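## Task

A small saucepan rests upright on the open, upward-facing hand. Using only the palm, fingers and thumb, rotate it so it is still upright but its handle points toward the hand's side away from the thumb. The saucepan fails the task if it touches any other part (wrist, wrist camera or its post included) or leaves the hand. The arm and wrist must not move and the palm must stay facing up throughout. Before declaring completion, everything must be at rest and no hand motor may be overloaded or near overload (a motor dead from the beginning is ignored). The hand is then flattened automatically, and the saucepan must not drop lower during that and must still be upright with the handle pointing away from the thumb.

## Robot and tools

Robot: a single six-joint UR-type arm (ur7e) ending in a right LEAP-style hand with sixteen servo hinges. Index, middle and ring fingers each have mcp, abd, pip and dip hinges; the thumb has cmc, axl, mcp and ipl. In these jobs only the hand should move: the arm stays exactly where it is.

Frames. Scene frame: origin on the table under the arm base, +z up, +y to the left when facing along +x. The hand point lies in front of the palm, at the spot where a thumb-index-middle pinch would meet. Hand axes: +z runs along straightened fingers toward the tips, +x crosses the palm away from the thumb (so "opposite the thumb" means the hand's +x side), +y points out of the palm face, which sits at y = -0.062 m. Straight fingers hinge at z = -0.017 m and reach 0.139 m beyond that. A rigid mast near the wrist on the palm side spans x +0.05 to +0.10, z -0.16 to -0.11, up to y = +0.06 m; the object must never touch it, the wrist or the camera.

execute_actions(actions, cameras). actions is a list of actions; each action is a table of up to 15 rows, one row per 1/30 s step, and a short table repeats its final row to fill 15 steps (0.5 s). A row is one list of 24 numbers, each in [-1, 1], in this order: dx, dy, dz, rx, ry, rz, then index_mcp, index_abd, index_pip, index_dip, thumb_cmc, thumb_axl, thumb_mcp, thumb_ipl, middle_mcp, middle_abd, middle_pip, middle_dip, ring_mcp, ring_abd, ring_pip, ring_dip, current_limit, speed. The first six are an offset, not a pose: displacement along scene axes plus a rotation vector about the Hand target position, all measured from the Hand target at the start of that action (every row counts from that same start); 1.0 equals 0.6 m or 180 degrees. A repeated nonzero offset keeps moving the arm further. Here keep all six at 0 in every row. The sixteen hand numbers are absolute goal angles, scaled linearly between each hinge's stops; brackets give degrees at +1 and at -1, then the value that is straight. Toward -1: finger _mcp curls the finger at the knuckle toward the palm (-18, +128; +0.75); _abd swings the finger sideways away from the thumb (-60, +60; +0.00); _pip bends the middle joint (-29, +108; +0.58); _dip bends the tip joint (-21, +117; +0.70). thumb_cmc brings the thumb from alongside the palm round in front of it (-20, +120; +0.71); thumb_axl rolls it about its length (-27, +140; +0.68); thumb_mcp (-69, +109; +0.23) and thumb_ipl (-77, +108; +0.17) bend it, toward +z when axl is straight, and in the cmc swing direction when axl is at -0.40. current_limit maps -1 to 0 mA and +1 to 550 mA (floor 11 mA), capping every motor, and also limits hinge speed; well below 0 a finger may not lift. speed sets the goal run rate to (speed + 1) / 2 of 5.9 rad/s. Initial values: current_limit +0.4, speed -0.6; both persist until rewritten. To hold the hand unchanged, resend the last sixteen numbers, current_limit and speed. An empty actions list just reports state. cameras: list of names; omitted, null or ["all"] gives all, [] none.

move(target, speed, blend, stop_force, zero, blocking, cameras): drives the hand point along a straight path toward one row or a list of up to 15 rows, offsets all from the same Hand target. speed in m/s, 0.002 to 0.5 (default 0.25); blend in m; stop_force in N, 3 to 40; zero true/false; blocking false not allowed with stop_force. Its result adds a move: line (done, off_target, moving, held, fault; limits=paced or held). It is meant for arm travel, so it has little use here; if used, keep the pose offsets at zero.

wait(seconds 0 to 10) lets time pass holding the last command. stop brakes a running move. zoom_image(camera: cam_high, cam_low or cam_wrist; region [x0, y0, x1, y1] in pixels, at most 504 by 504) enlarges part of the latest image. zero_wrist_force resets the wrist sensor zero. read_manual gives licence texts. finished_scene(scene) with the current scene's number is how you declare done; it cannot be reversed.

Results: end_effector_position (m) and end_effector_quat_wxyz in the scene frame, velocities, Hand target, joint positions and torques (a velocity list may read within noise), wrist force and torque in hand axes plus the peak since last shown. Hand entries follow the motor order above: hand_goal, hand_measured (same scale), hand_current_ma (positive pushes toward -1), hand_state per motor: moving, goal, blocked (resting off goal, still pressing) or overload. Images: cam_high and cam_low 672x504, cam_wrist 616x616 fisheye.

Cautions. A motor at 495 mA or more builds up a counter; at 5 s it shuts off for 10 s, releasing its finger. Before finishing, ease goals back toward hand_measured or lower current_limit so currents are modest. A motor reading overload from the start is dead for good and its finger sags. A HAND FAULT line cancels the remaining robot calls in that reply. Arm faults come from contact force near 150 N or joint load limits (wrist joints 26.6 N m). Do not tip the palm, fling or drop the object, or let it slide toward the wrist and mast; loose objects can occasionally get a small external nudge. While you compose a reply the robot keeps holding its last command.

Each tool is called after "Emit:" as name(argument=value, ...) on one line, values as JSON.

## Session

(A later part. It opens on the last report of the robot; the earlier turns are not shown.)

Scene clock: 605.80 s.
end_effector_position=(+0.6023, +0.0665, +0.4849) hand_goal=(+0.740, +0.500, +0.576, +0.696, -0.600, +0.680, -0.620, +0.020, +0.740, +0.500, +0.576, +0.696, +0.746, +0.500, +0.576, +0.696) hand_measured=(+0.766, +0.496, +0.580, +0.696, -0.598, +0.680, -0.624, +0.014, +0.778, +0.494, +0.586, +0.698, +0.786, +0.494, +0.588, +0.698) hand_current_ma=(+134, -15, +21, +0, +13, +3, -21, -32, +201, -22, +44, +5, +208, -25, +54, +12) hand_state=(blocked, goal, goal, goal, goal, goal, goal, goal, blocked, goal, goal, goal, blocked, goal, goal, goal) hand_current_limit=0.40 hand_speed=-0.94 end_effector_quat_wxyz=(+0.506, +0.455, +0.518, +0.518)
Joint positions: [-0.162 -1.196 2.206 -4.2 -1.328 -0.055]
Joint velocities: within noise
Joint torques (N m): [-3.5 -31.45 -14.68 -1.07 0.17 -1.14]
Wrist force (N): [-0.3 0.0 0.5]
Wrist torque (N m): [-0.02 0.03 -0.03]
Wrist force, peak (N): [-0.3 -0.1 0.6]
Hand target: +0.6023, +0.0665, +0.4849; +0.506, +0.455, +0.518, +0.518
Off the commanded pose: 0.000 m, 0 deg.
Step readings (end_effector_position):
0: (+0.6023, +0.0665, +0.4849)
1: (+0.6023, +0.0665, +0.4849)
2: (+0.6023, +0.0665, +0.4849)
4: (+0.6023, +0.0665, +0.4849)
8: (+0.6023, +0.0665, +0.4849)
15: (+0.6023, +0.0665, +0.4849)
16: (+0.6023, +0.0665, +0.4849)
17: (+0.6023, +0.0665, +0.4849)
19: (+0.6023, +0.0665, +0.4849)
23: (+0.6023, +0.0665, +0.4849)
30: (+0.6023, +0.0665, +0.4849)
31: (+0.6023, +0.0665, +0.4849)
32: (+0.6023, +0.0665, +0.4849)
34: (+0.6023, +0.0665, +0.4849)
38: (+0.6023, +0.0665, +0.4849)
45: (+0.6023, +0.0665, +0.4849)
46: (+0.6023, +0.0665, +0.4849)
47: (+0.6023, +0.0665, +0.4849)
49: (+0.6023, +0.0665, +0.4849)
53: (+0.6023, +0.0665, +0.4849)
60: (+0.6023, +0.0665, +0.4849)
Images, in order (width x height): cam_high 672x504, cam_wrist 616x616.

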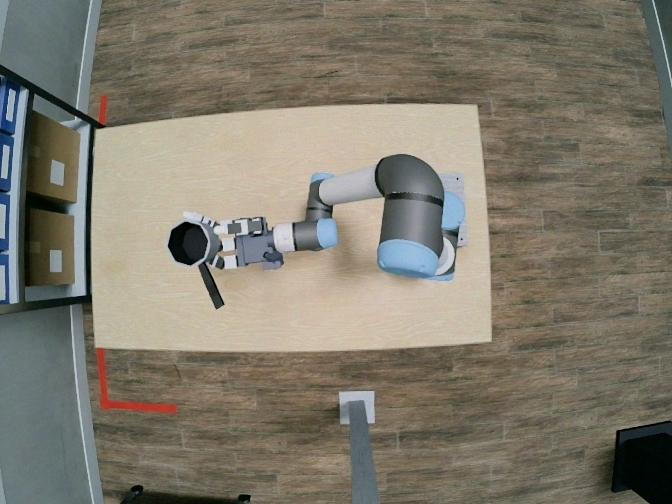

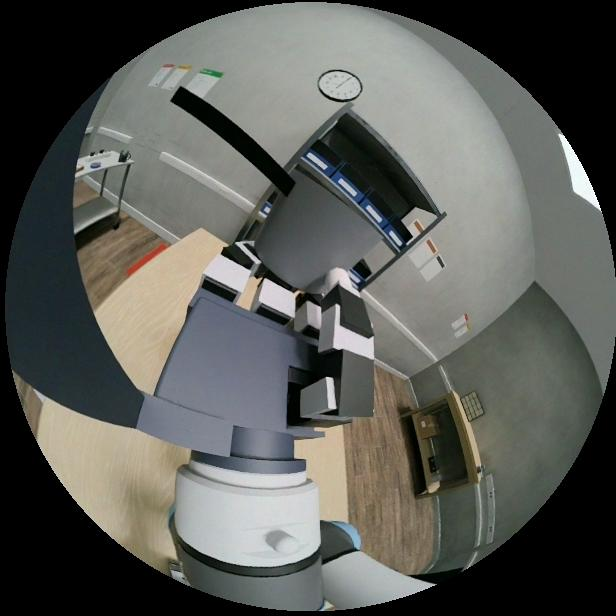

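Emit:
execute_actions(actions=[[[0,0,0,0,0,0,0.74,0.5,0.576,0.696,-0.65,0.68,-0.75,0.12,0.74,0.5,0.576,0.696,0.745,0.5,0.576,0.696,0.4,-0.92]],[[0,0,0,0,0,0,0.74,0.5,0.576,0.696,-0.95,0.68,-0.75,0.12,0.74,0.5,0.576,0.696,0.745,0.5,0.576,0.696,0.4,-0.94]],[[0,0,0,0,0,0,0.74,0.5,0.576,0.696,-0.95,0.68,-0.75,0.12,0.74,0.5,0.576,0.696,0.745,0.5,0.576,0.696,0.4,-0.94]],[[0,0,0,0,0,0,0.74,0.5,0.576,0.696,-0.95,0.68,-0.75,0.12,0.74,0.5,0.576,0.696,0.745,0.5,0.576,0.696,0.4,-0.94]]], cameras=["cam_high","cam_wrist"])

Emit:
zoom_image(camera="cam_high", region=[150, 190, 290, 310])

Emit:
zoom_image(camera="cam_wrist", region=[130, 130, 530, 450])

Scene clock: 617.67 s.
end_effector_position=(+0.6023, +0.0665, +0.4849) hand_goal=(+0.740, +0.500, +0.576, +0.696, -0.950, +0.680, -0.750, +0.120, +0.740, +0.500, +0.576, +0.696, +0.746, +0.500, +0.576, +0.696) hand_measured=(+0.766, +0.496, +0.580, +0.696, -0.946, +0.686, -0.752, +0.120, +0.778, +0.494, +0.586, +0.698, +0.786, +0.494, +0.588, +0.698) hand_current_ma=(+134, -15, +21, +0, +23, +34, -9, +4, +201, -22, +44, +5, +208, -25, +54, +12) hand_state=(blocked, goal, goal, goal, goal, goal, goal, goal, blocked, goal, goal, goal, blocked, goal, goal, goal) hand_current_limit=0.40 hand_speed=-0.94 end_effector_quat_wxyz=(+0.506, +0.455, +0.518, +0.518)
Joint positions: [-0.162 -1.196 2.206 -4.2 -1.328 -0.055]
Joint velocities: within noise
Joint torques (N m): [-3.12 -31.08 -14.8 -0.96 0.48 -0.73]
Wrist force (N): [-0.1 0.1 0.3]
Wrist torque (N m): [0.03 0.00 -0.02]
Wrist force, peak (N): [-0.1 0.1 0.6]
Hand target: +0.6023, +0.0665, +0.4849; +0.506, +0.455, +0.518, +0.518
Off the commanded pose: 0.000 m, 0 deg.
Step readings (end_effector_position):
0: (+0.6023, +0.0665, +0.4849)
1: (+0.6023, +0.0665, +0.4849)
2: (+0.6023, +0.0665, +0.4849)
4: (+0.6023, +0.0665, +0.4849)
8: (+0.6023, +0.0665, +0.4849)
15: (+0.6023, +0.0665, +0.4849)
16: (+0.6023, +0.0665, +0.4849)
17: (+0.6023, +0.0665, +0.4849)
19: (+0.6023, +0.0665, +0.4849)
23: (+0.6023, +0.0665, +0.4849)
30: (+0.6023, +0.0665, +0.4849)
31: (+0.6023, +0.0665, +0.4849)
32: (+0.6023, +0.0665, +0.4849)
34: (+0.6023, +0.0665, +0.4849)
38: (+0.6023, +0.0665, +0.4849)
45: (+0.6023, +0.0665, +0.4849)
46: (+0.6023, +0.0665, +0.4849)
47: (+0.6023, +0.0665, +0.4849)
49: (+0.6023, +0.0665, +0.4849)
53: (+0.6023, +0.0665, +0.4849)
60: (+0.6023, +0.0665, +0.4849)
Images, in order (width x height): cam_high 672x504, cam_wrist 616x616.

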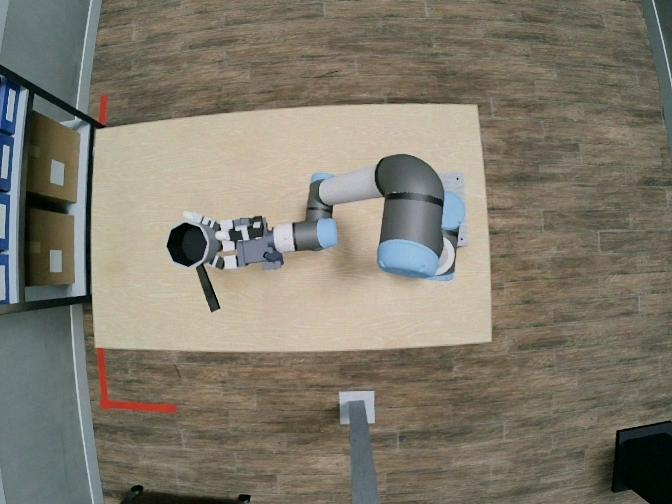

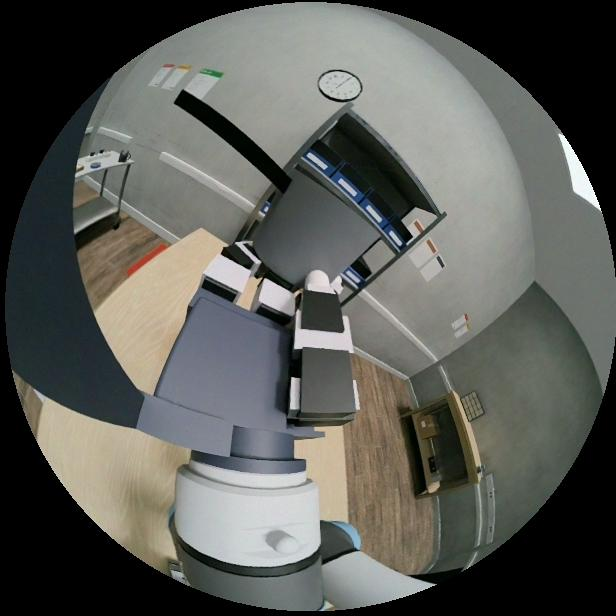

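Scaled by 3.600 from the camera's 672x504 image, which has a finer 960x720 frame.

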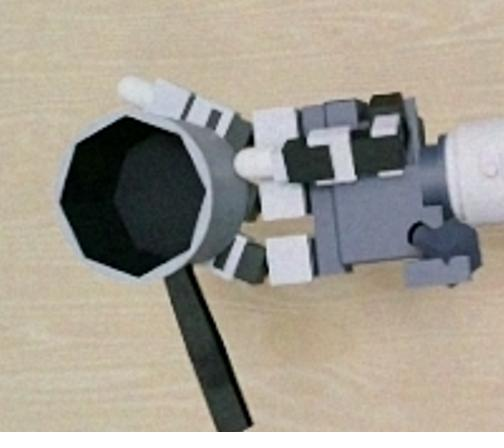

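Scaled by 1.260 from the camera's 616x616 image, which has a finer 880x880 frame.

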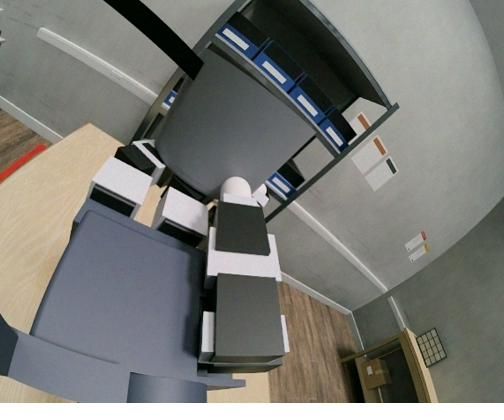

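Emit:
execute_actions(actions=[[[0,0,0,0,0,0,0.74,0.5,0.576,0.696,-0.95,0.68,-0.45,0.12,0.74,0.5,0.576,0.696,0.745,0.5,0.576,0.696,0.4,-0.9]],[[0,0,0,0,0,0,0.74,0.5,0.576,0.696,-0.1,0.68,-0.45,0.12,0.74,0.5,0.576,0.696,0.745,0.5,0.576,0.696,0.4,-0.8]],[[0,0,0,0,0,0,0.74,0.5,0.576,0.696,-0.1,0.68,-0.45,0.12,0.74,0.5,0.576,0.696,0.745,0.5,0.576,0.696,0.4,-0.8]],[[0,0,0,0,0,0,0.74,0.5,0.576,0.696,-0.1,0.68,-0.6,0.08,0.74,0.5,0.576,0.696,0.745,0.5,0.576,0.696,0.4,-0.8]],[[0,0,0,0,0,0,0.74,0.63,0.576,0.696,-0.1,0.68,-0.6,0.08,0.74,0.62,0.576,0.696,0.745,0.61,0.576,0.696,0.4,-0.95]],[[0,0,0,0,0,0,0.74,0.63,0.576,0.696,-0.1,0.68,-0.6,0.08,0.74,0.62,0.576,0.696,0.745,0.61,0.576,0.696,0.4,-0.95]]], cameras=["cam_high","cam_wrist"])

Emit:
zoom_image(camera="cam_high", region=[150, 190, 290, 310])

Emit:
zoom_image(camera="cam_wrist", region=[130, 130, 530, 450])

Scene clock: 653.73 s.
end_effector_position=(+0.6023, +0.0665, +0.4849) hand_goal=(+0.740, +0.630, +0.576, +0.696, -0.100, +0.680, -0.600, +0.080, +0.740, +0.620, +0.576, +0.696, +0.746, +0.610, +0.576, +0.696) hand_measured=(+0.764, +0.626, +0.580, +0.696, -0.098, +0.680, -0.604, +0.080, +0.776, +0.610, +0.586, +0.698, +0.786, +0.608, +0.588, +0.698) hand_current_ma=(+128, -16, +21, +0, +5, +5, -19, +3, +186, -45, +44, +5, +208, -10, +54, +12) hand_state=(blocked, goal, goal, goal, goal, goal, goal, goal, blocked, goal, goal, goal, blocked, goal, goal, goal) hand_current_limit=0.40 hand_speed=-0.95 end_effector_quat_wxyz=(+0.506, +0.455, +0.518, +0.518)
Joint positions: [-0.162 -1.196 2.206 -4.2 -1.328 -0.055]
Joint velocities: within noise
Joint torques (N m): [-4.87 -31.79 -15.11 -1.3 0.71 -0.89]
Wrist force (N): [-0.1 0.0 0.4]
Wrist torque (N m): [-0.01 0.00 0.03]
Wrist force, peak (N): [0.1 0.2 0.7]
Hand target: +0.6023, +0.0665, +0.4849; +0.506, +0.455, +0.518, +0.518
Off the commanded pose: 0.000 m, 0 deg.
Step readings (end_effector_position):
0: (+0.6023, +0.0665, +0.4849)
1: (+0.6023, +0.0665, +0.4849)
2: (+0.6023, +0.0665, +0.4849)
4: (+0.6023, +0.0665, +0.4849)
8: (+0.6023, +0.0665, +0.4849)
15: (+0.6023, +0.0665, +0.4849)
16: (+0.6023, +0.0665, +0.4849)
17: (+0.6023, +0.0665, +0.4849)
19: (+0.6023, +0.0665, +0.4849)
23: (+0.6023, +0.0665, +0.4849)
30: (+0.6023, +0.0665, +0.4849)
31: (+0.6023, +0.0665, +0.4849)
32: (+0.6023, +0.0665, +0.4849)
34: (+0.6023, +0.0665, +0.4849)
38: (+0.6023, +0.0665, +0.4849)
45: (+0.6023, +0.0665, +0.4849)
46: (+0.6023, +0.0665, +0.4849)
47: (+0.6023, +0.0665, +0.4849)
49: (+0.6023, +0.0665, +0.4849)
53: (+0.6023, +0.0665, +0.4849)
60: (+0.6023, +0.0665, +0.4849)
61: (+0.6023, +0.0665, +0.4849)
62: (+0.6023, +0.0665, +0.4849)
64: (+0.6023, +0.0665, +0.4849)
68: (+0.6023, +0.0665, +0.4849)
75: (+0.6023, +0.0665, +0.4849)
76: (+0.6023, +0.0665, +0.4849)
77: (+0.6023, +0.0665, +0.4849)
79: (+0.6023, +0.0665, +0.4849)
83: (+0.6023, +0.0665, +0.4849)
90: (+0.6023, +0.0665, +0.4849)
Images, in order (width x height): cam_high 672x504, cam_wrist 616x616.

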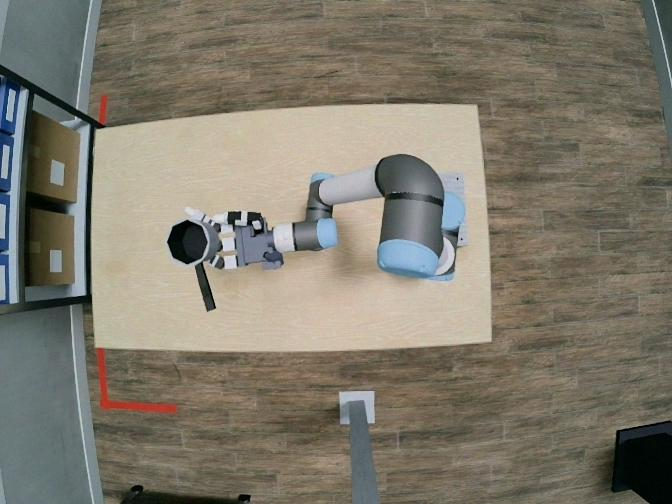

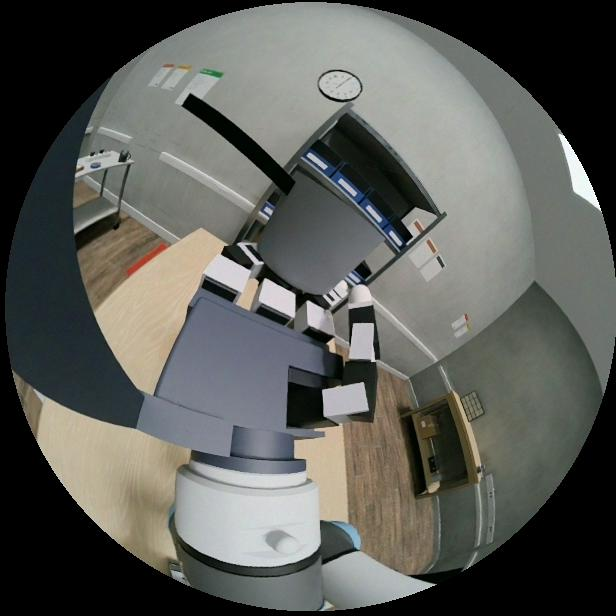

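Scaled by 3.600 from the camera's 672x504 image, which has a finer 960x720 frame.

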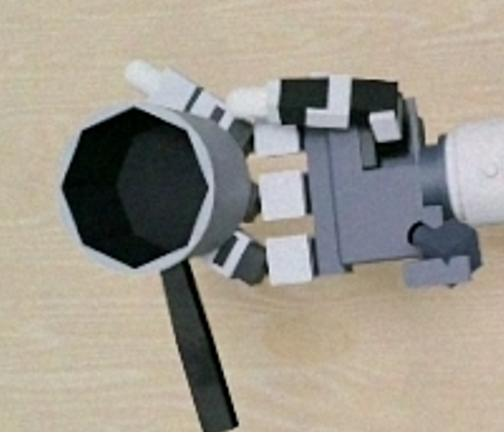

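Scaled by 1.260 from the camera's 616x616 image, which has a finer 880x880 frame.

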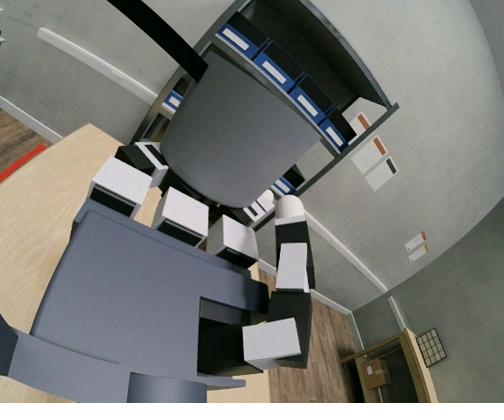

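Emit:
execute_actions(actions=[[[0,0,0,0,0,0,0.74,0.63,0.576,0.696,-0.3,0.68,-0.7,0.1,0.74,0.62,0.576,0.696,0.745,0.61,0.576,0.696,0.4,-0.9]],[[0,0,0,0,0,0,0.74,0.63,0.576,0.696,-0.6,0.68,-0.75,0.12,0.74,0.62,0.576,0.696,0.745,0.61,0.576,0.696,0.4,-0.93]],[[0,0,0,0,0,0,0.74,0.63,0.576,0.696,-0.6,0.68,-0.75,0.12,0.74,0.62,0.576,0.696,0.745,0.61,0.576,0.696,0.4,-0.93]],[[0,0,0,0,0,0,0.74,0.63,0.576,0.696,-0.95,0.68,-0.8,0.17,0.74,0.62,0.576,0.696,0.745,0.61,0.576,0.696,0.4,-0.93]],[[0,0,0,0,0,0,0.74,0.63,0.576,0.696,-0.95,0.68,-0.8,0.17,0.74,0.62,0.576,0.696,0.745,0.61,0.576,0.696,0.4,-0.93]],[[0,0,0,0,0,0,0.74,0.63,0.576,0.696,-0.95,0.68,-0.8,0.17,0.74,0.62,0.576,0.696,0.745,0.61,0.576,0.696,0.4,-0.93]]], cameras=["cam_high","cam_wrist"])

Emit:
zoom_image(camera="cam_high", region=[150, 190, 290, 310])

Emit:
zoom_image(camera="cam_wrist", region=[130, 130, 530, 450])

Scene clock: 669.73 s.
end_effector_position=(+0.6023, +0.0665, +0.4849) hand_goal=(+0.740, +0.630, +0.576, +0.696, -0.950, +0.680, -0.800, +0.170, +0.740, +0.620, +0.576, +0.696, +0.746, +0.610, +0.576, +0.696) hand_measured=(+0.764, +0.626, +0.580, +0.696, -0.942, +0.686, -0.804, +0.166, +0.776, +0.610, +0.586, +0.698, +0.786, +0.608, +0.588, +0.698) hand_current_ma=(+127, -15, +21, +0, +43, +29, -22, -23, +186, -38, +44, +5, +208, -10, +54, +12) hand_state=(blocked, goal, goal, goal, goal, goal, goal, goal, blocked, goal, goal, goal, blocked, goal, goal, goal) hand_current_limit=0.40 hand_speed=-0.93 end_effector_quat_wxyz=(+0.506, +0.455, +0.518, +0.518)
Joint positions: [-0.162 -1.196 2.206 -4.2 -1.328 -0.055]
Joint velocities: within noise
Joint torques (N m): [-4.89 -32.08 -15.47 -0.84 1.31 -1.01]
Wrist force (N): [0.1 0.1 0.5]
Wrist torque (N m): [0.01 -0.03 0.01]
Wrist force, peak (N): [-0.2 0.0 0.6]
Hand target: +0.6023, +0.0665, +0.4849; +0.506, +0.455, +0.518, +0.518
Off the commanded pose: 0.000 m, 0 deg.
Step readings (end_effector_position):
0: (+0.6023, +0.0665, +0.4849)
1: (+0.6023, +0.0665, +0.4849)
2: (+0.6023, +0.0665, +0.4849)
4: (+0.6023, +0.0665, +0.4849)
8: (+0.6023, +0.0665, +0.4849)
15: (+0.6023, +0.0665, +0.4849)
16: (+0.6023, +0.0665, +0.4849)
17: (+0.6023, +0.0665, +0.4849)
19: (+0.6023, +0.0665, +0.4849)
23: (+0.6023, +0.0665, +0.4849)
30: (+0.6023, +0.0665, +0.4849)
31: (+0.6023, +0.0665, +0.4849)
32: (+0.6023, +0.0665, +0.4849)
34: (+0.6023, +0.0665, +0.4849)
38: (+0.6023, +0.0665, +0.4849)
45: (+0.6023, +0.0665, +0.4849)
46: (+0.6023, +0.0665, +0.4849)
47: (+0.6023, +0.0665, +0.4849)
49: (+0.6023, +0.0665, +0.4849)
53: (+0.6023, +0.0665, +0.4849)
60: (+0.6023, +0.0665, +0.4849)
61: (+0.6023, +0.0665, +0.4849)
62: (+0.6023, +0.0665, +0.4849)
64: (+0.6023, +0.0665, +0.4849)
68: (+0.6023, +0.0665, +0.4849)
75: (+0.6023, +0.0665, +0.4849)
76: (+0.6023, +0.0665, +0.4849)
77: (+0.6023, +0.0665, +0.4849)
79: (+0.6023, +0.0665, +0.4849)
83: (+0.6023, +0.0665, +0.4849)
90: (+0.6023, +0.0665, +0.4849)
Images, in order (width x height): cam_high 672x504, cam_wrist 616x616.

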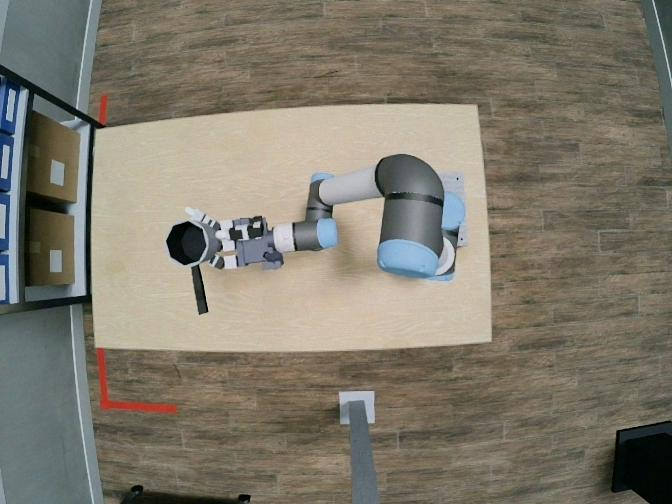

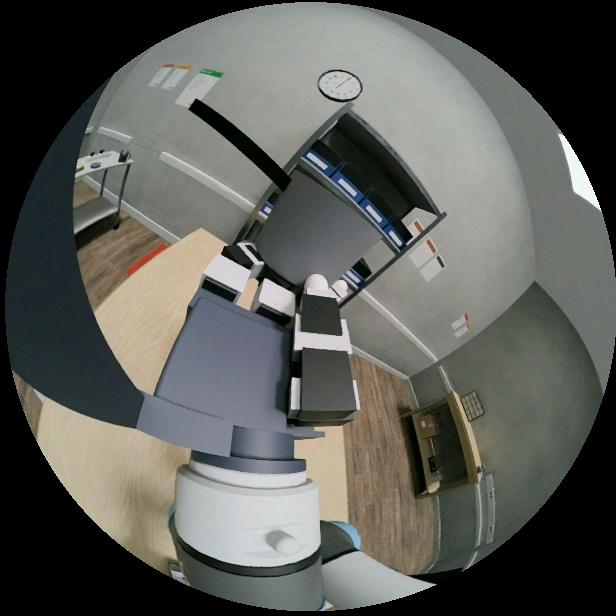

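Scaled by 3.600 from the camera's 672x504 image, which has a finer 960x720 frame.

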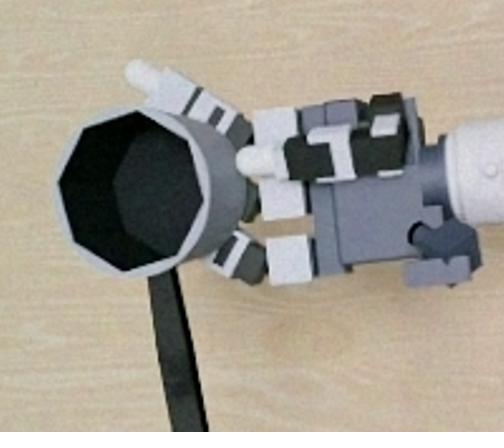

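Scaled by 1.260 from the camera's 616x616 image, which has a finer 880x880 frame.

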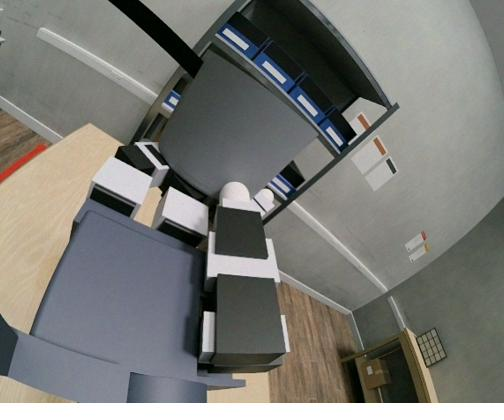

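Emit:
execute_actions(actions=[[[0,0,0,0,0,0,0.74,0.63,0.576,0.696,-0.95,0.68,-0.5,0.17,0.74,0.62,0.576,0.696,0.745,0.61,0.576,0.696,0.4,-0.9]],[[0,0,0,0,0,0,0.74,0.63,0.576,0.696,-0.1,0.68,-0.5,0.12,0.74,0.62,0.576,0.696,0.70,0.61,0.576,0.696,0.4,-0.9]],[[0,0,0,0,0,0,0.74,0.63,0.576,0.696,-0.1,0.68,-0.5,0.12,0.74,0.62,0.576,0.696,0.67,0.61,0.576,0.696,0.4,-0.9]],[[0,0,0,0,0,0,0.74,0.63,0.576,0.696,-0.1,0.68,-0.5,0.12,0.74,0.62,0.576,0.696,0.67,0.61,0.576,0.696,0.4,-0.9]]], cameras=["cam_high","cam_wrist","cam_low"])

Emit:
zoom_image(camera="cam_high", region=[150, 190, 290, 310])

Emit:
zoom_image(camera="cam_wrist", region=[130, 130, 530, 450])

Emit:
zoom_image(camera="cam_low", region=[300, 145, 390, 205])

Scene clock: 728.17 s.
end_effector_position=(+0.6023, +0.0665, +0.4849) hand_goal=(+0.740, +0.630, +0.576, +0.696, -0.100, +0.680, -0.500, +0.120, +0.740, +0.620, +0.576, +0.696, +0.670, +0.610, +0.576, +0.696) hand_measured=(+0.764, +0.626, +0.580, +0.696, -0.098, +0.680, -0.512, +0.120, +0.774, +0.612, +0.586, +0.698, +0.778, +0.608, +0.588, +0.698) hand_current_ma=(+127, -15, +21, +0, +8, +4, -70, +0, +177, -29, +44, +5, +385, -10, +55, +12) hand_state=(blocked, goal, goal, goal, goal, goal, goal, goal, blocked, goal, goal, goal, blocked, goal, goal, goal) hand_current_limit=0.40 hand_speed=-0.90 end_effector_quat_wxyz=(+0.506, +0.455, +0.518, +0.518)
Joint positions: [-0.162 -1.196 2.206 -4.2 -1.328 -0.055]
Joint velocities: within noise
Joint torques (N m): [-7.37 -33.07 -15.18 -1.39 1.59 -0.6]
Wrist force (N): [-0.3 0.1 0.5]
Wrist torque (N m): [0.00 0.02 0.01]
Wrist force, peak (N): [-0.4 0.0 0.6]
Hand target: +0.6023, +0.0665, +0.4849; +0.506, +0.455, +0.518, +0.518
Off the commanded pose: 0.000 m, 0 deg.
Step readings (end_effector_position):
0: (+0.6023, +0.0665, +0.4849)
1: (+0.6023, +0.0665, +0.4849)
2: (+0.6023, +0.0665, +0.4849)
4: (+0.6023, +0.0665, +0.4849)
8: (+0.6023, +0.0665, +0.4849)
15: (+0.6023, +0.0665, +0.4849)
16: (+0.6023, +0.0665, +0.4849)
17: (+0.6023, +0.0665, +0.4849)
19: (+0.6023, +0.0665, +0.4849)
23: (+0.6023, +0.0665, +0.4849)
30: (+0.6023, +0.0665, +0.4849)
31: (+0.6023, +0.0665, +0.4849)
32: (+0.6023, +0.0665, +0.4849)
34: (+0.6023, +0.0665, +0.4849)
38: (+0.6023, +0.0665, +0.4849)
45: (+0.6023, +0.0665, +0.4849)
46: (+0.6023, +0.0665, +0.4849)
47: (+0.6023, +0.0665, +0.4849)
49: (+0.6023, +0.0665, +0.4849)
53: (+0.6023, +0.0665, +0.4849)
60: (+0.6023, +0.0665, +0.4849)

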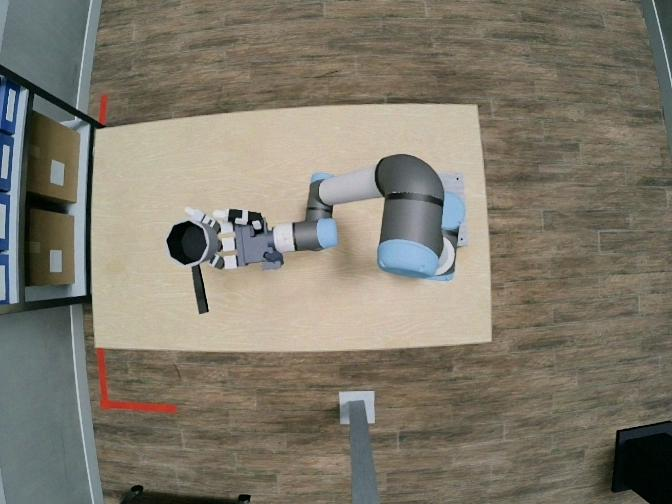

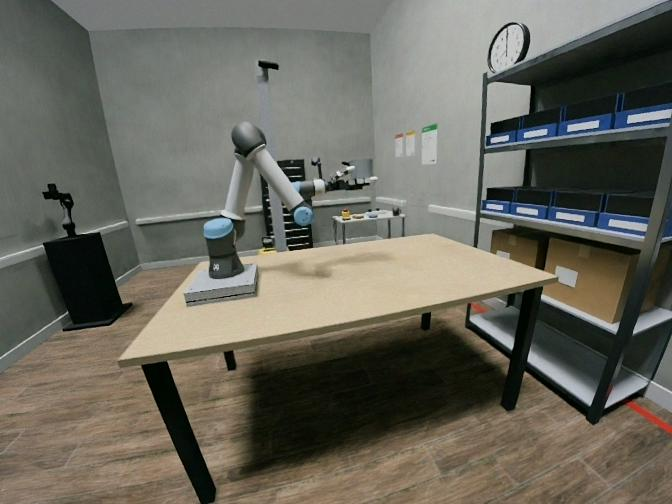

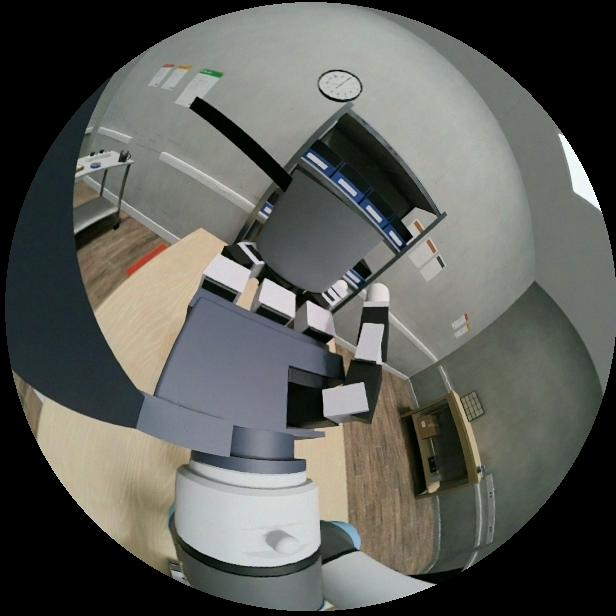

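Scaled by 3.600 from the camera's 672x504 image, which has a finer 960x720 frame.

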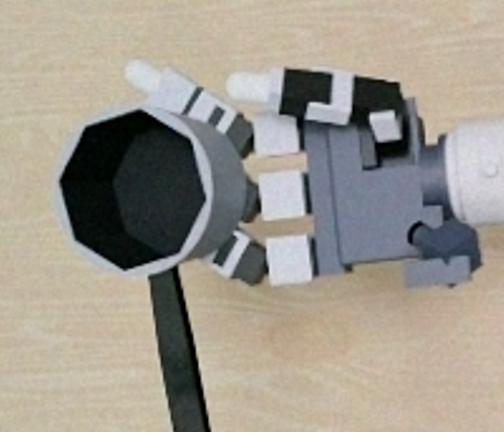

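Scaled by 1.260 from the camera's 616x616 image, which has a finer 880x880 frame.

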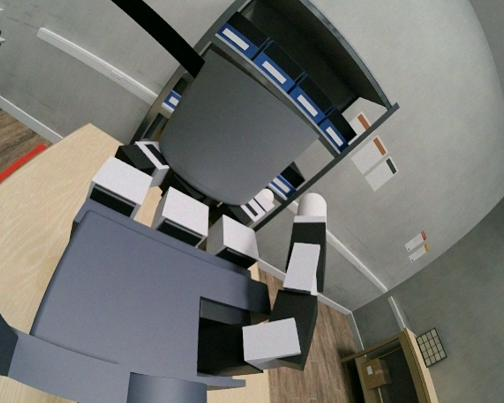

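Scaled by 5.600 from the camera's 672x504 image, which has a finer 960x720 frame.

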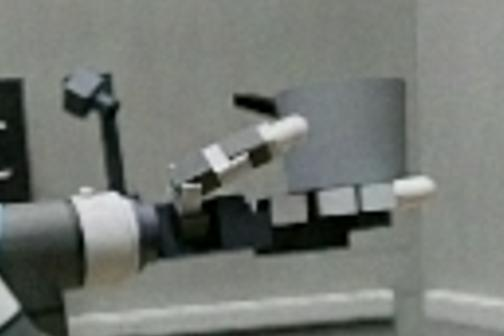

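Emit:
execute_actions(actions=[[[0,0,0,0,0,0,0.80,0.63,0.576,0.696,-0.1,0.68,-0.5,0.12,0.80,0.62,0.576,0.696,0.70,0.61,0.576,0.696,0.5,-0.93]],[[0,0,0,0,0,0,0.82,0.63,0.576,0.696,-0.1,0.68,-0.5,0.12,0.82,0.62,0.576,0.696,0.70,0.61,0.576,0.696,0.5,-0.93]]], cameras=["cam_high","cam_wrist","cam_low"])

Emit:
zoom_image(camera="cam_high", region=[150, 190, 290, 310])

Emit:
zoom_image(camera="cam_wrist", region=[130, 130, 530, 450])

Emit:
zoom_image(camera="cam_low", region=[300, 145, 390, 205])

Scene clock: 739.00 s.
end_effector_position=(+0.6023, +0.0665, +0.4849) hand_goal=(+0.820, +0.630, +0.576, +0.696, -0.100, +0.680, -0.500, +0.120, +0.820, +0.620, +0.576, +0.696, +0.700, +0.610, +0.576, +0.696) hand_measured=(+0.830, +0.626, +0.580, +0.696, -0.098, +0.680, -0.512, +0.120, +0.828, +0.616, +0.586, +0.698, +0.778, +0.608, +0.590, +0.700) hand_current_ma=(+49, -15, +21, +0, +8, +4, -69, +0, +40, -14, +44, +5, +403, -10, +69, +16) hand_state=(goal, goal, goal, goal, goal, goal, goal, goal, goal, goal, goal, goal, blocked, goal, goal, goal) hand_current_limit=0.50 hand_speed=-0.93 end_effector_quat_wxyz=(+0.506, +0.455, +0.518, +0.518)
Joint positions: [-0.162 -1.196 2.206 -4.2 -1.328 -0.055]
Joint velocities: within noise
Joint torques (N m): [-8.88 -32.11 -14.8 -1.17 1.57 -0.79]
Wrist force (N): [0.0 0.0 0.5]
Wrist torque (N m): [-0.01 -0.01 0.03]
Wrist force, peak (N): [0.0 0.3 0.7]
Hand target: +0.6023, +0.0665, +0.4849; +0.506, +0.455, +0.518, +0.518
Off the commanded pose: 0.000 m, 0 deg.
Step readings (end_effector_position):
0: (+0.6023, +0.0665, +0.4849)
1: (+0.6023, +0.0665, +0.4849)
2: (+0.6023, +0.0665, +0.4849)
4: (+0.6023, +0.0665, +0.4849)
8: (+0.6023, +0.0665, +0.4849)
15: (+0.6023, +0.0665, +0.4849)
16: (+0.6023, +0.0665, +0.4849)
17: (+0.6023, +0.0665, +0.4849)
19: (+0.6023, +0.0665, +0.4849)
23: (+0.6023, +0.0665, +0.4849)
30: (+0.6023, +0.0665, +0.4849)

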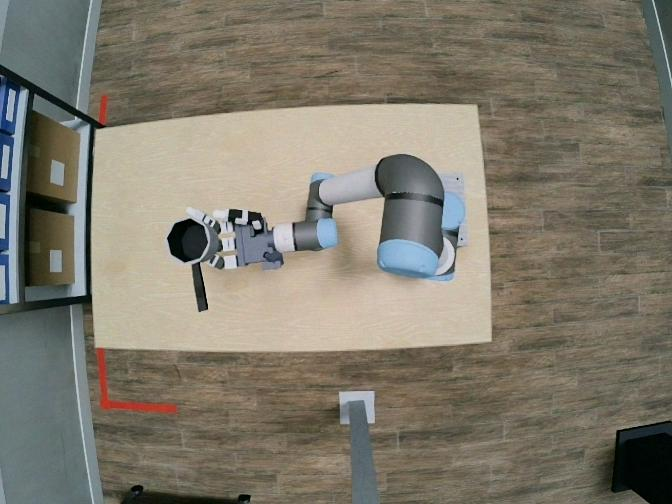

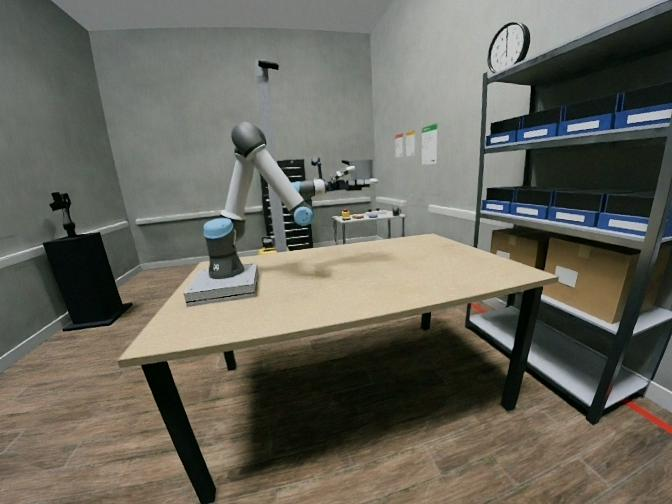

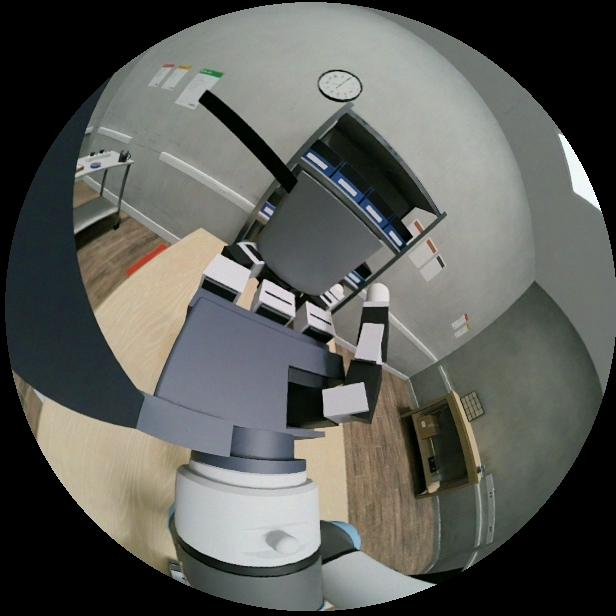

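Scaled by 3.600 from the camera's 672x504 image, which has a finer 960x720 frame.

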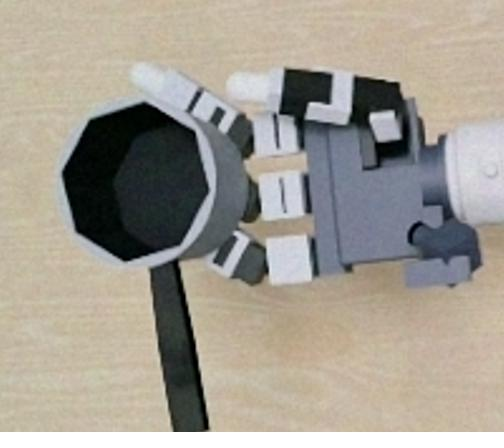

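Scaled by 1.260 from the camera's 616x616 image, which has a finer 880x880 frame.

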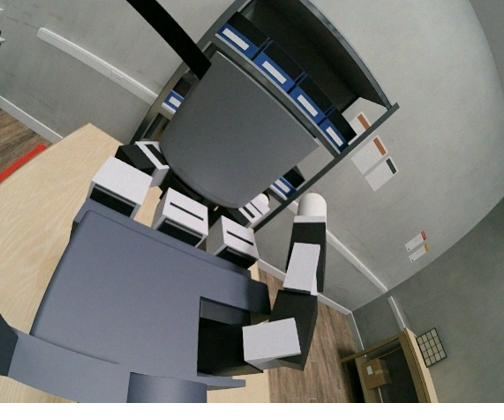

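Scaled by 5.600 from the camera's 672x504 image, which has a finer 960x720 frame.

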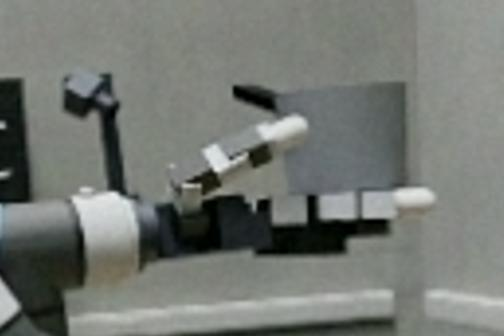

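Emit:
execute_actions(actions=[[[0,0,0,0,0,0,0.86,0.63,0.576,0.696,-0.1,0.68,-0.5,0.12,0.86,0.62,0.576,0.696,0.70,0.61,0.576,0.696,0.5,-0.94]],[[0,0,0,0,0,0,0.86,0.63,0.576,0.696,-0.1,0.68,-0.5,0.12,0.86,0.62,0.576,0.696,0.70,0.61,0.576,0.696,0.5,-0.94]]], cameras=["cam_high","cam_wrist","cam_low"])

Emit:
zoom_image(camera="cam_high", region=[150, 190, 290, 310])

Emit:
zoom_image(camera="cam_wrist", region=[130, 130, 530, 450])

Emit:
zoom_image(camera="cam_low", region=[300, 145, 390, 205])

Scene clock: 751.63 s.
end_effector_position=(+0.6023, +0.0665, +0.4849) hand_goal=(+0.860, +0.630, +0.576, +0.696, -0.100, +0.680, -0.500, +0.120, +0.860, +0.620, +0.576, +0.696, +0.700, +0.610, +0.576, +0.696) hand_measured=(+0.870, +0.626, +0.580, +0.696, -0.098, +0.680, -0.512, +0.120, +0.868, +0.616, +0.586, +0.698, +0.778, +0.608, +0.592, +0.700) hand_current_ma=(+48, -15, +21, +0, +8, +4, -69, +0, +39, -14, +44, +5, +403, -10, +74, +16) hand_state=(goal, goal, goal, goal, goal, goal, goal, goal, goal, goal, goal, goal, blocked, goal, goal, goal) hand_current_limit=0.50 hand_speed=-0.94 end_effector_quat_wxyz=(+0.506, +0.455, +0.518, +0.518)
Joint positions: [-0.162 -1.196 2.206 -4.2 -1.328 -0.055]
Joint velocities: within noise
Joint torques (N m): [-7.22 -32.65 -14.58 -1.28 1.5 -0.82]
Wrist force (N): [0.0 0.0 0.2]
Wrist torque (N m): [0.01 -0.01 0.05]
Wrist force, peak (N): [-0.2 0.1 0.7]
Hand target: +0.6023, +0.0665, +0.4849; +0.506, +0.455, +0.518, +0.518
Off the commanded pose: 0.000 m, 0 deg.
Step readings (end_effector_position):
0: (+0.6023, +0.0665, +0.4849)
1: (+0.6023, +0.0665, +0.4849)
2: (+0.6023, +0.0665, +0.4849)
4: (+0.6023, +0.0665, +0.4849)
8: (+0.6023, +0.0665, +0.4849)
15: (+0.6023, +0.0665, +0.4849)
16: (+0.6023, +0.0665, +0.4849)
17: (+0.6023, +0.0665, +0.4849)
19: (+0.6023, +0.0665, +0.4849)
23: (+0.6023, +0.0665, +0.4849)
30: (+0.6023, +0.0665, +0.4849)

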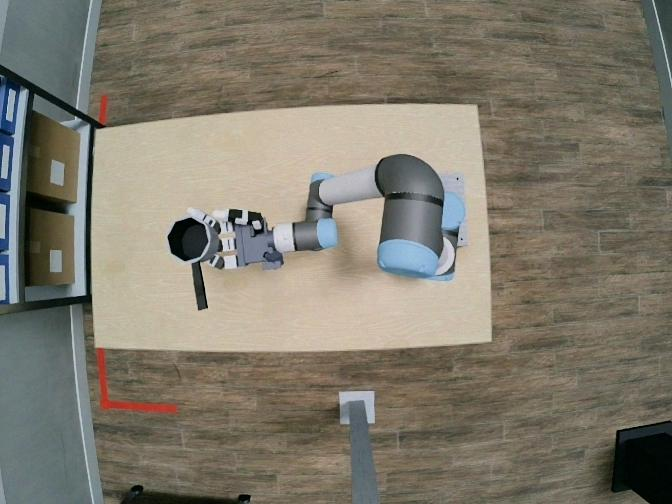

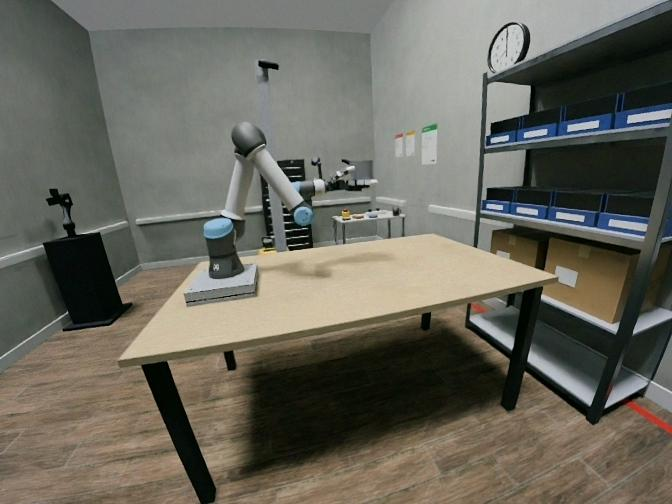

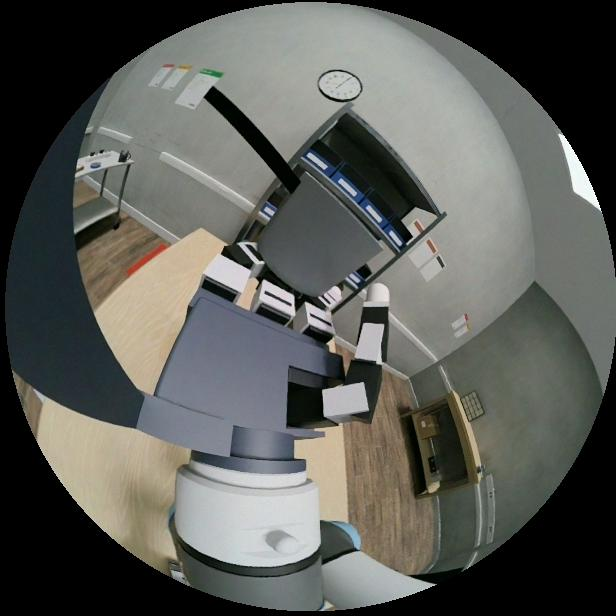

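Scaled by 3.600 from the camera's 672x504 image, which has a finer 960x720 frame.

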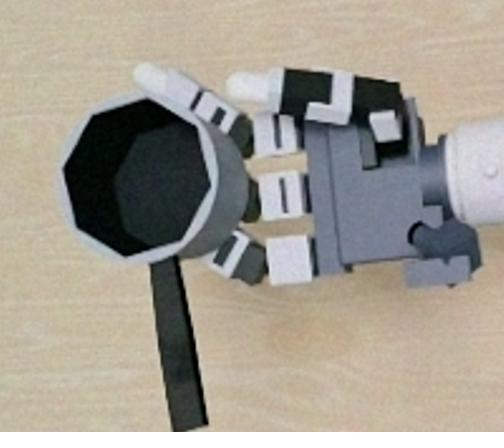

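Scaled by 1.260 from the camera's 616x616 image, which has a finer 880x880 frame.

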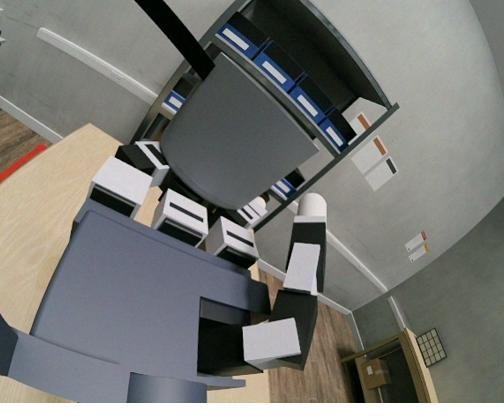

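Scaled by 5.600 from the camera's 672x504 image, which has a finer 960x720 frame.

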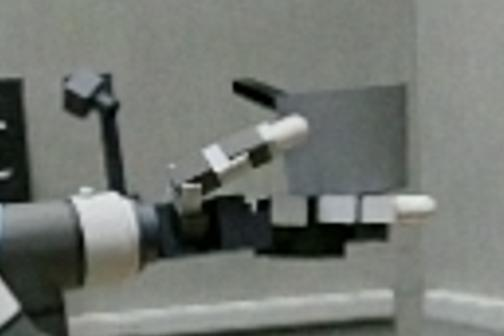

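Emit:
execute_actions(actions=[[[0,0,0,0,0,0,0.86,0.63,0.576,0.696,-0.1,0.68,-0.5,0.12,0.86,0.62,0.576,0.696,0.65,0.61,0.576,0.696,0.7,-0.94]],[[0,0,0,0,0,0,0.86,0.63,0.576,0.696,-0.1,0.68,-0.5,0.12,0.86,0.62,0.576,0.696,0.65,0.61,0.576,0.696,0.7,-0.94]]], cameras=["cam_high","cam_wrist","cam_low"])

Emit:
zoom_image(camera="cam_high", region=[150, 190, 290, 310])

Emit:
zoom_image(camera="cam_wrist", region=[200, 180, 450, 380])

Scene clock: 790.73 s.
end_effector_position=(+0.6023, +0.0665, +0.4849) hand_goal=(+0.860, +0.630, +0.576, +0.696, -0.100, +0.680, -0.500, +0.120, +0.860, +0.620, +0.576, +0.696, +0.650, +0.610, +0.576, +0.696) hand_measured=(+0.870, +0.626, +0.580, +0.696, -0.098, +0.680, -0.512, +0.120, +0.868, +0.616, +0.586, +0.698, +0.778, +0.608, +0.592, +0.700) hand_current_ma=(+48, -15, +21, +0, +8, +4, -69, +0, +40, -14, +44, +5, +468, -10, +74, +16) hand_state=(goal, goal, goal, goal, goal, goal, goal, goal, goal, goal, goal, goal, blocked, goal, goal, goal) hand_current_limit=0.70 hand_speed=-0.94 end_effector_quat_wxyz=(+0.506, +0.455, +0.518, +0.518)
Joint positions: [-0.162 -1.196 2.206 -4.2 -1.328 -0.055]
Joint velocities: within noise
Joint torques (N m): [-8.79 -31.97 -15.68 -1.44 1.77 -0.85]
Wrist force (N): [-0.3 0.1 0.4]
Wrist torque (N m): [0.01 0.02 0.02]
Wrist force, peak (N): [-0.4 0.1 0.6]
Hand target: +0.6023, +0.0665, +0.4849; +0.506, +0.455, +0.518, +0.518
Off the commanded pose: 0.000 m, 0 deg.
Step readings (end_effector_position):
0: (+0.6023, +0.0665, +0.4849)
1: (+0.6023, +0.0665, +0.4849)
2: (+0.6023, +0.0665, +0.4849)
4: (+0.6023, +0.0665, +0.4849)
8: (+0.6023, +0.0665, +0.4849)
15: (+0.6023, +0.0665, +0.4849)
16: (+0.6023, +0.0665, +0.4849)
17: (+0.6023, +0.0665, +0.4849)
19: (+0.6023, +0.0665, +0.4849)
23: (+0.6023, +0.0665, +0.4849)
30: (+0.6023, +0.0665, +0.4849)

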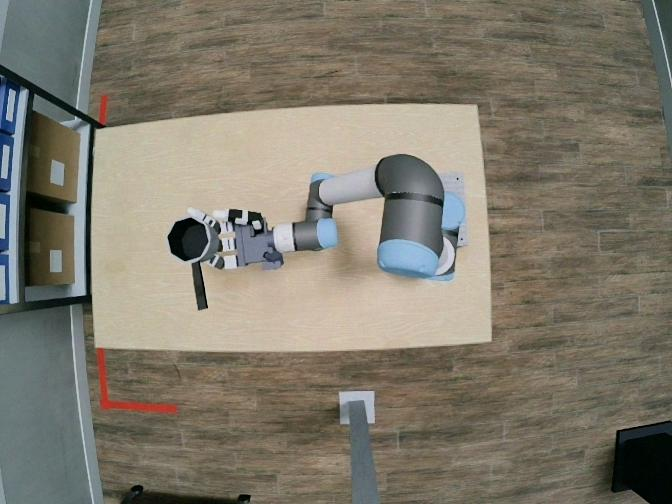

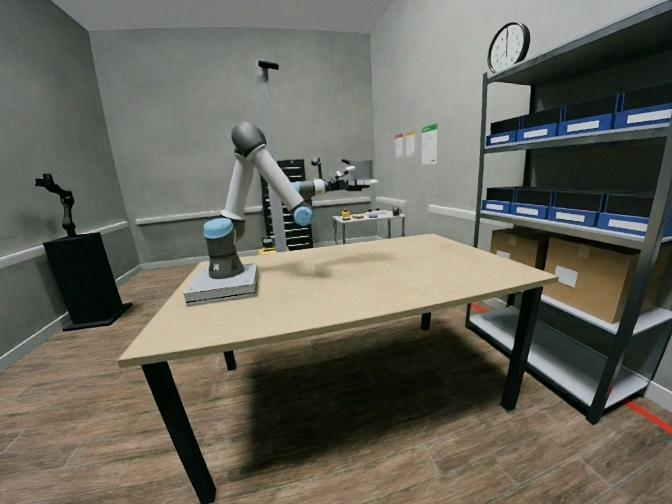

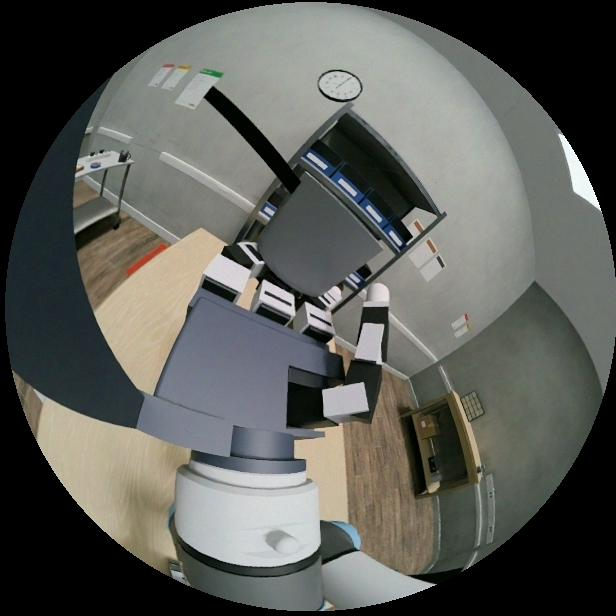

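Scaled by 3.600 from the camera's 672x504 image, which has a finer 960x720 frame.

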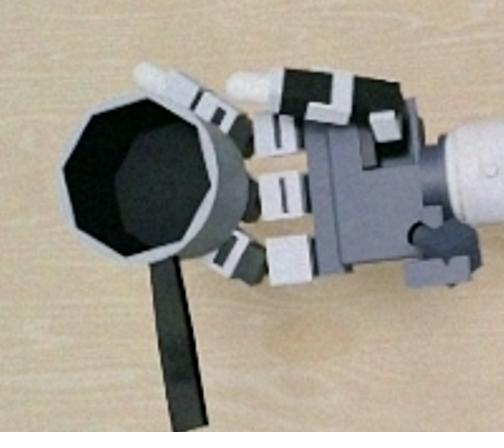

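Scaled by 2.016 from the camera's 616x616 image, which has a finer 880x880 frame.

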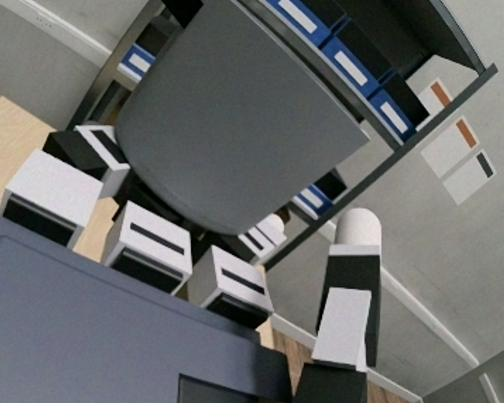

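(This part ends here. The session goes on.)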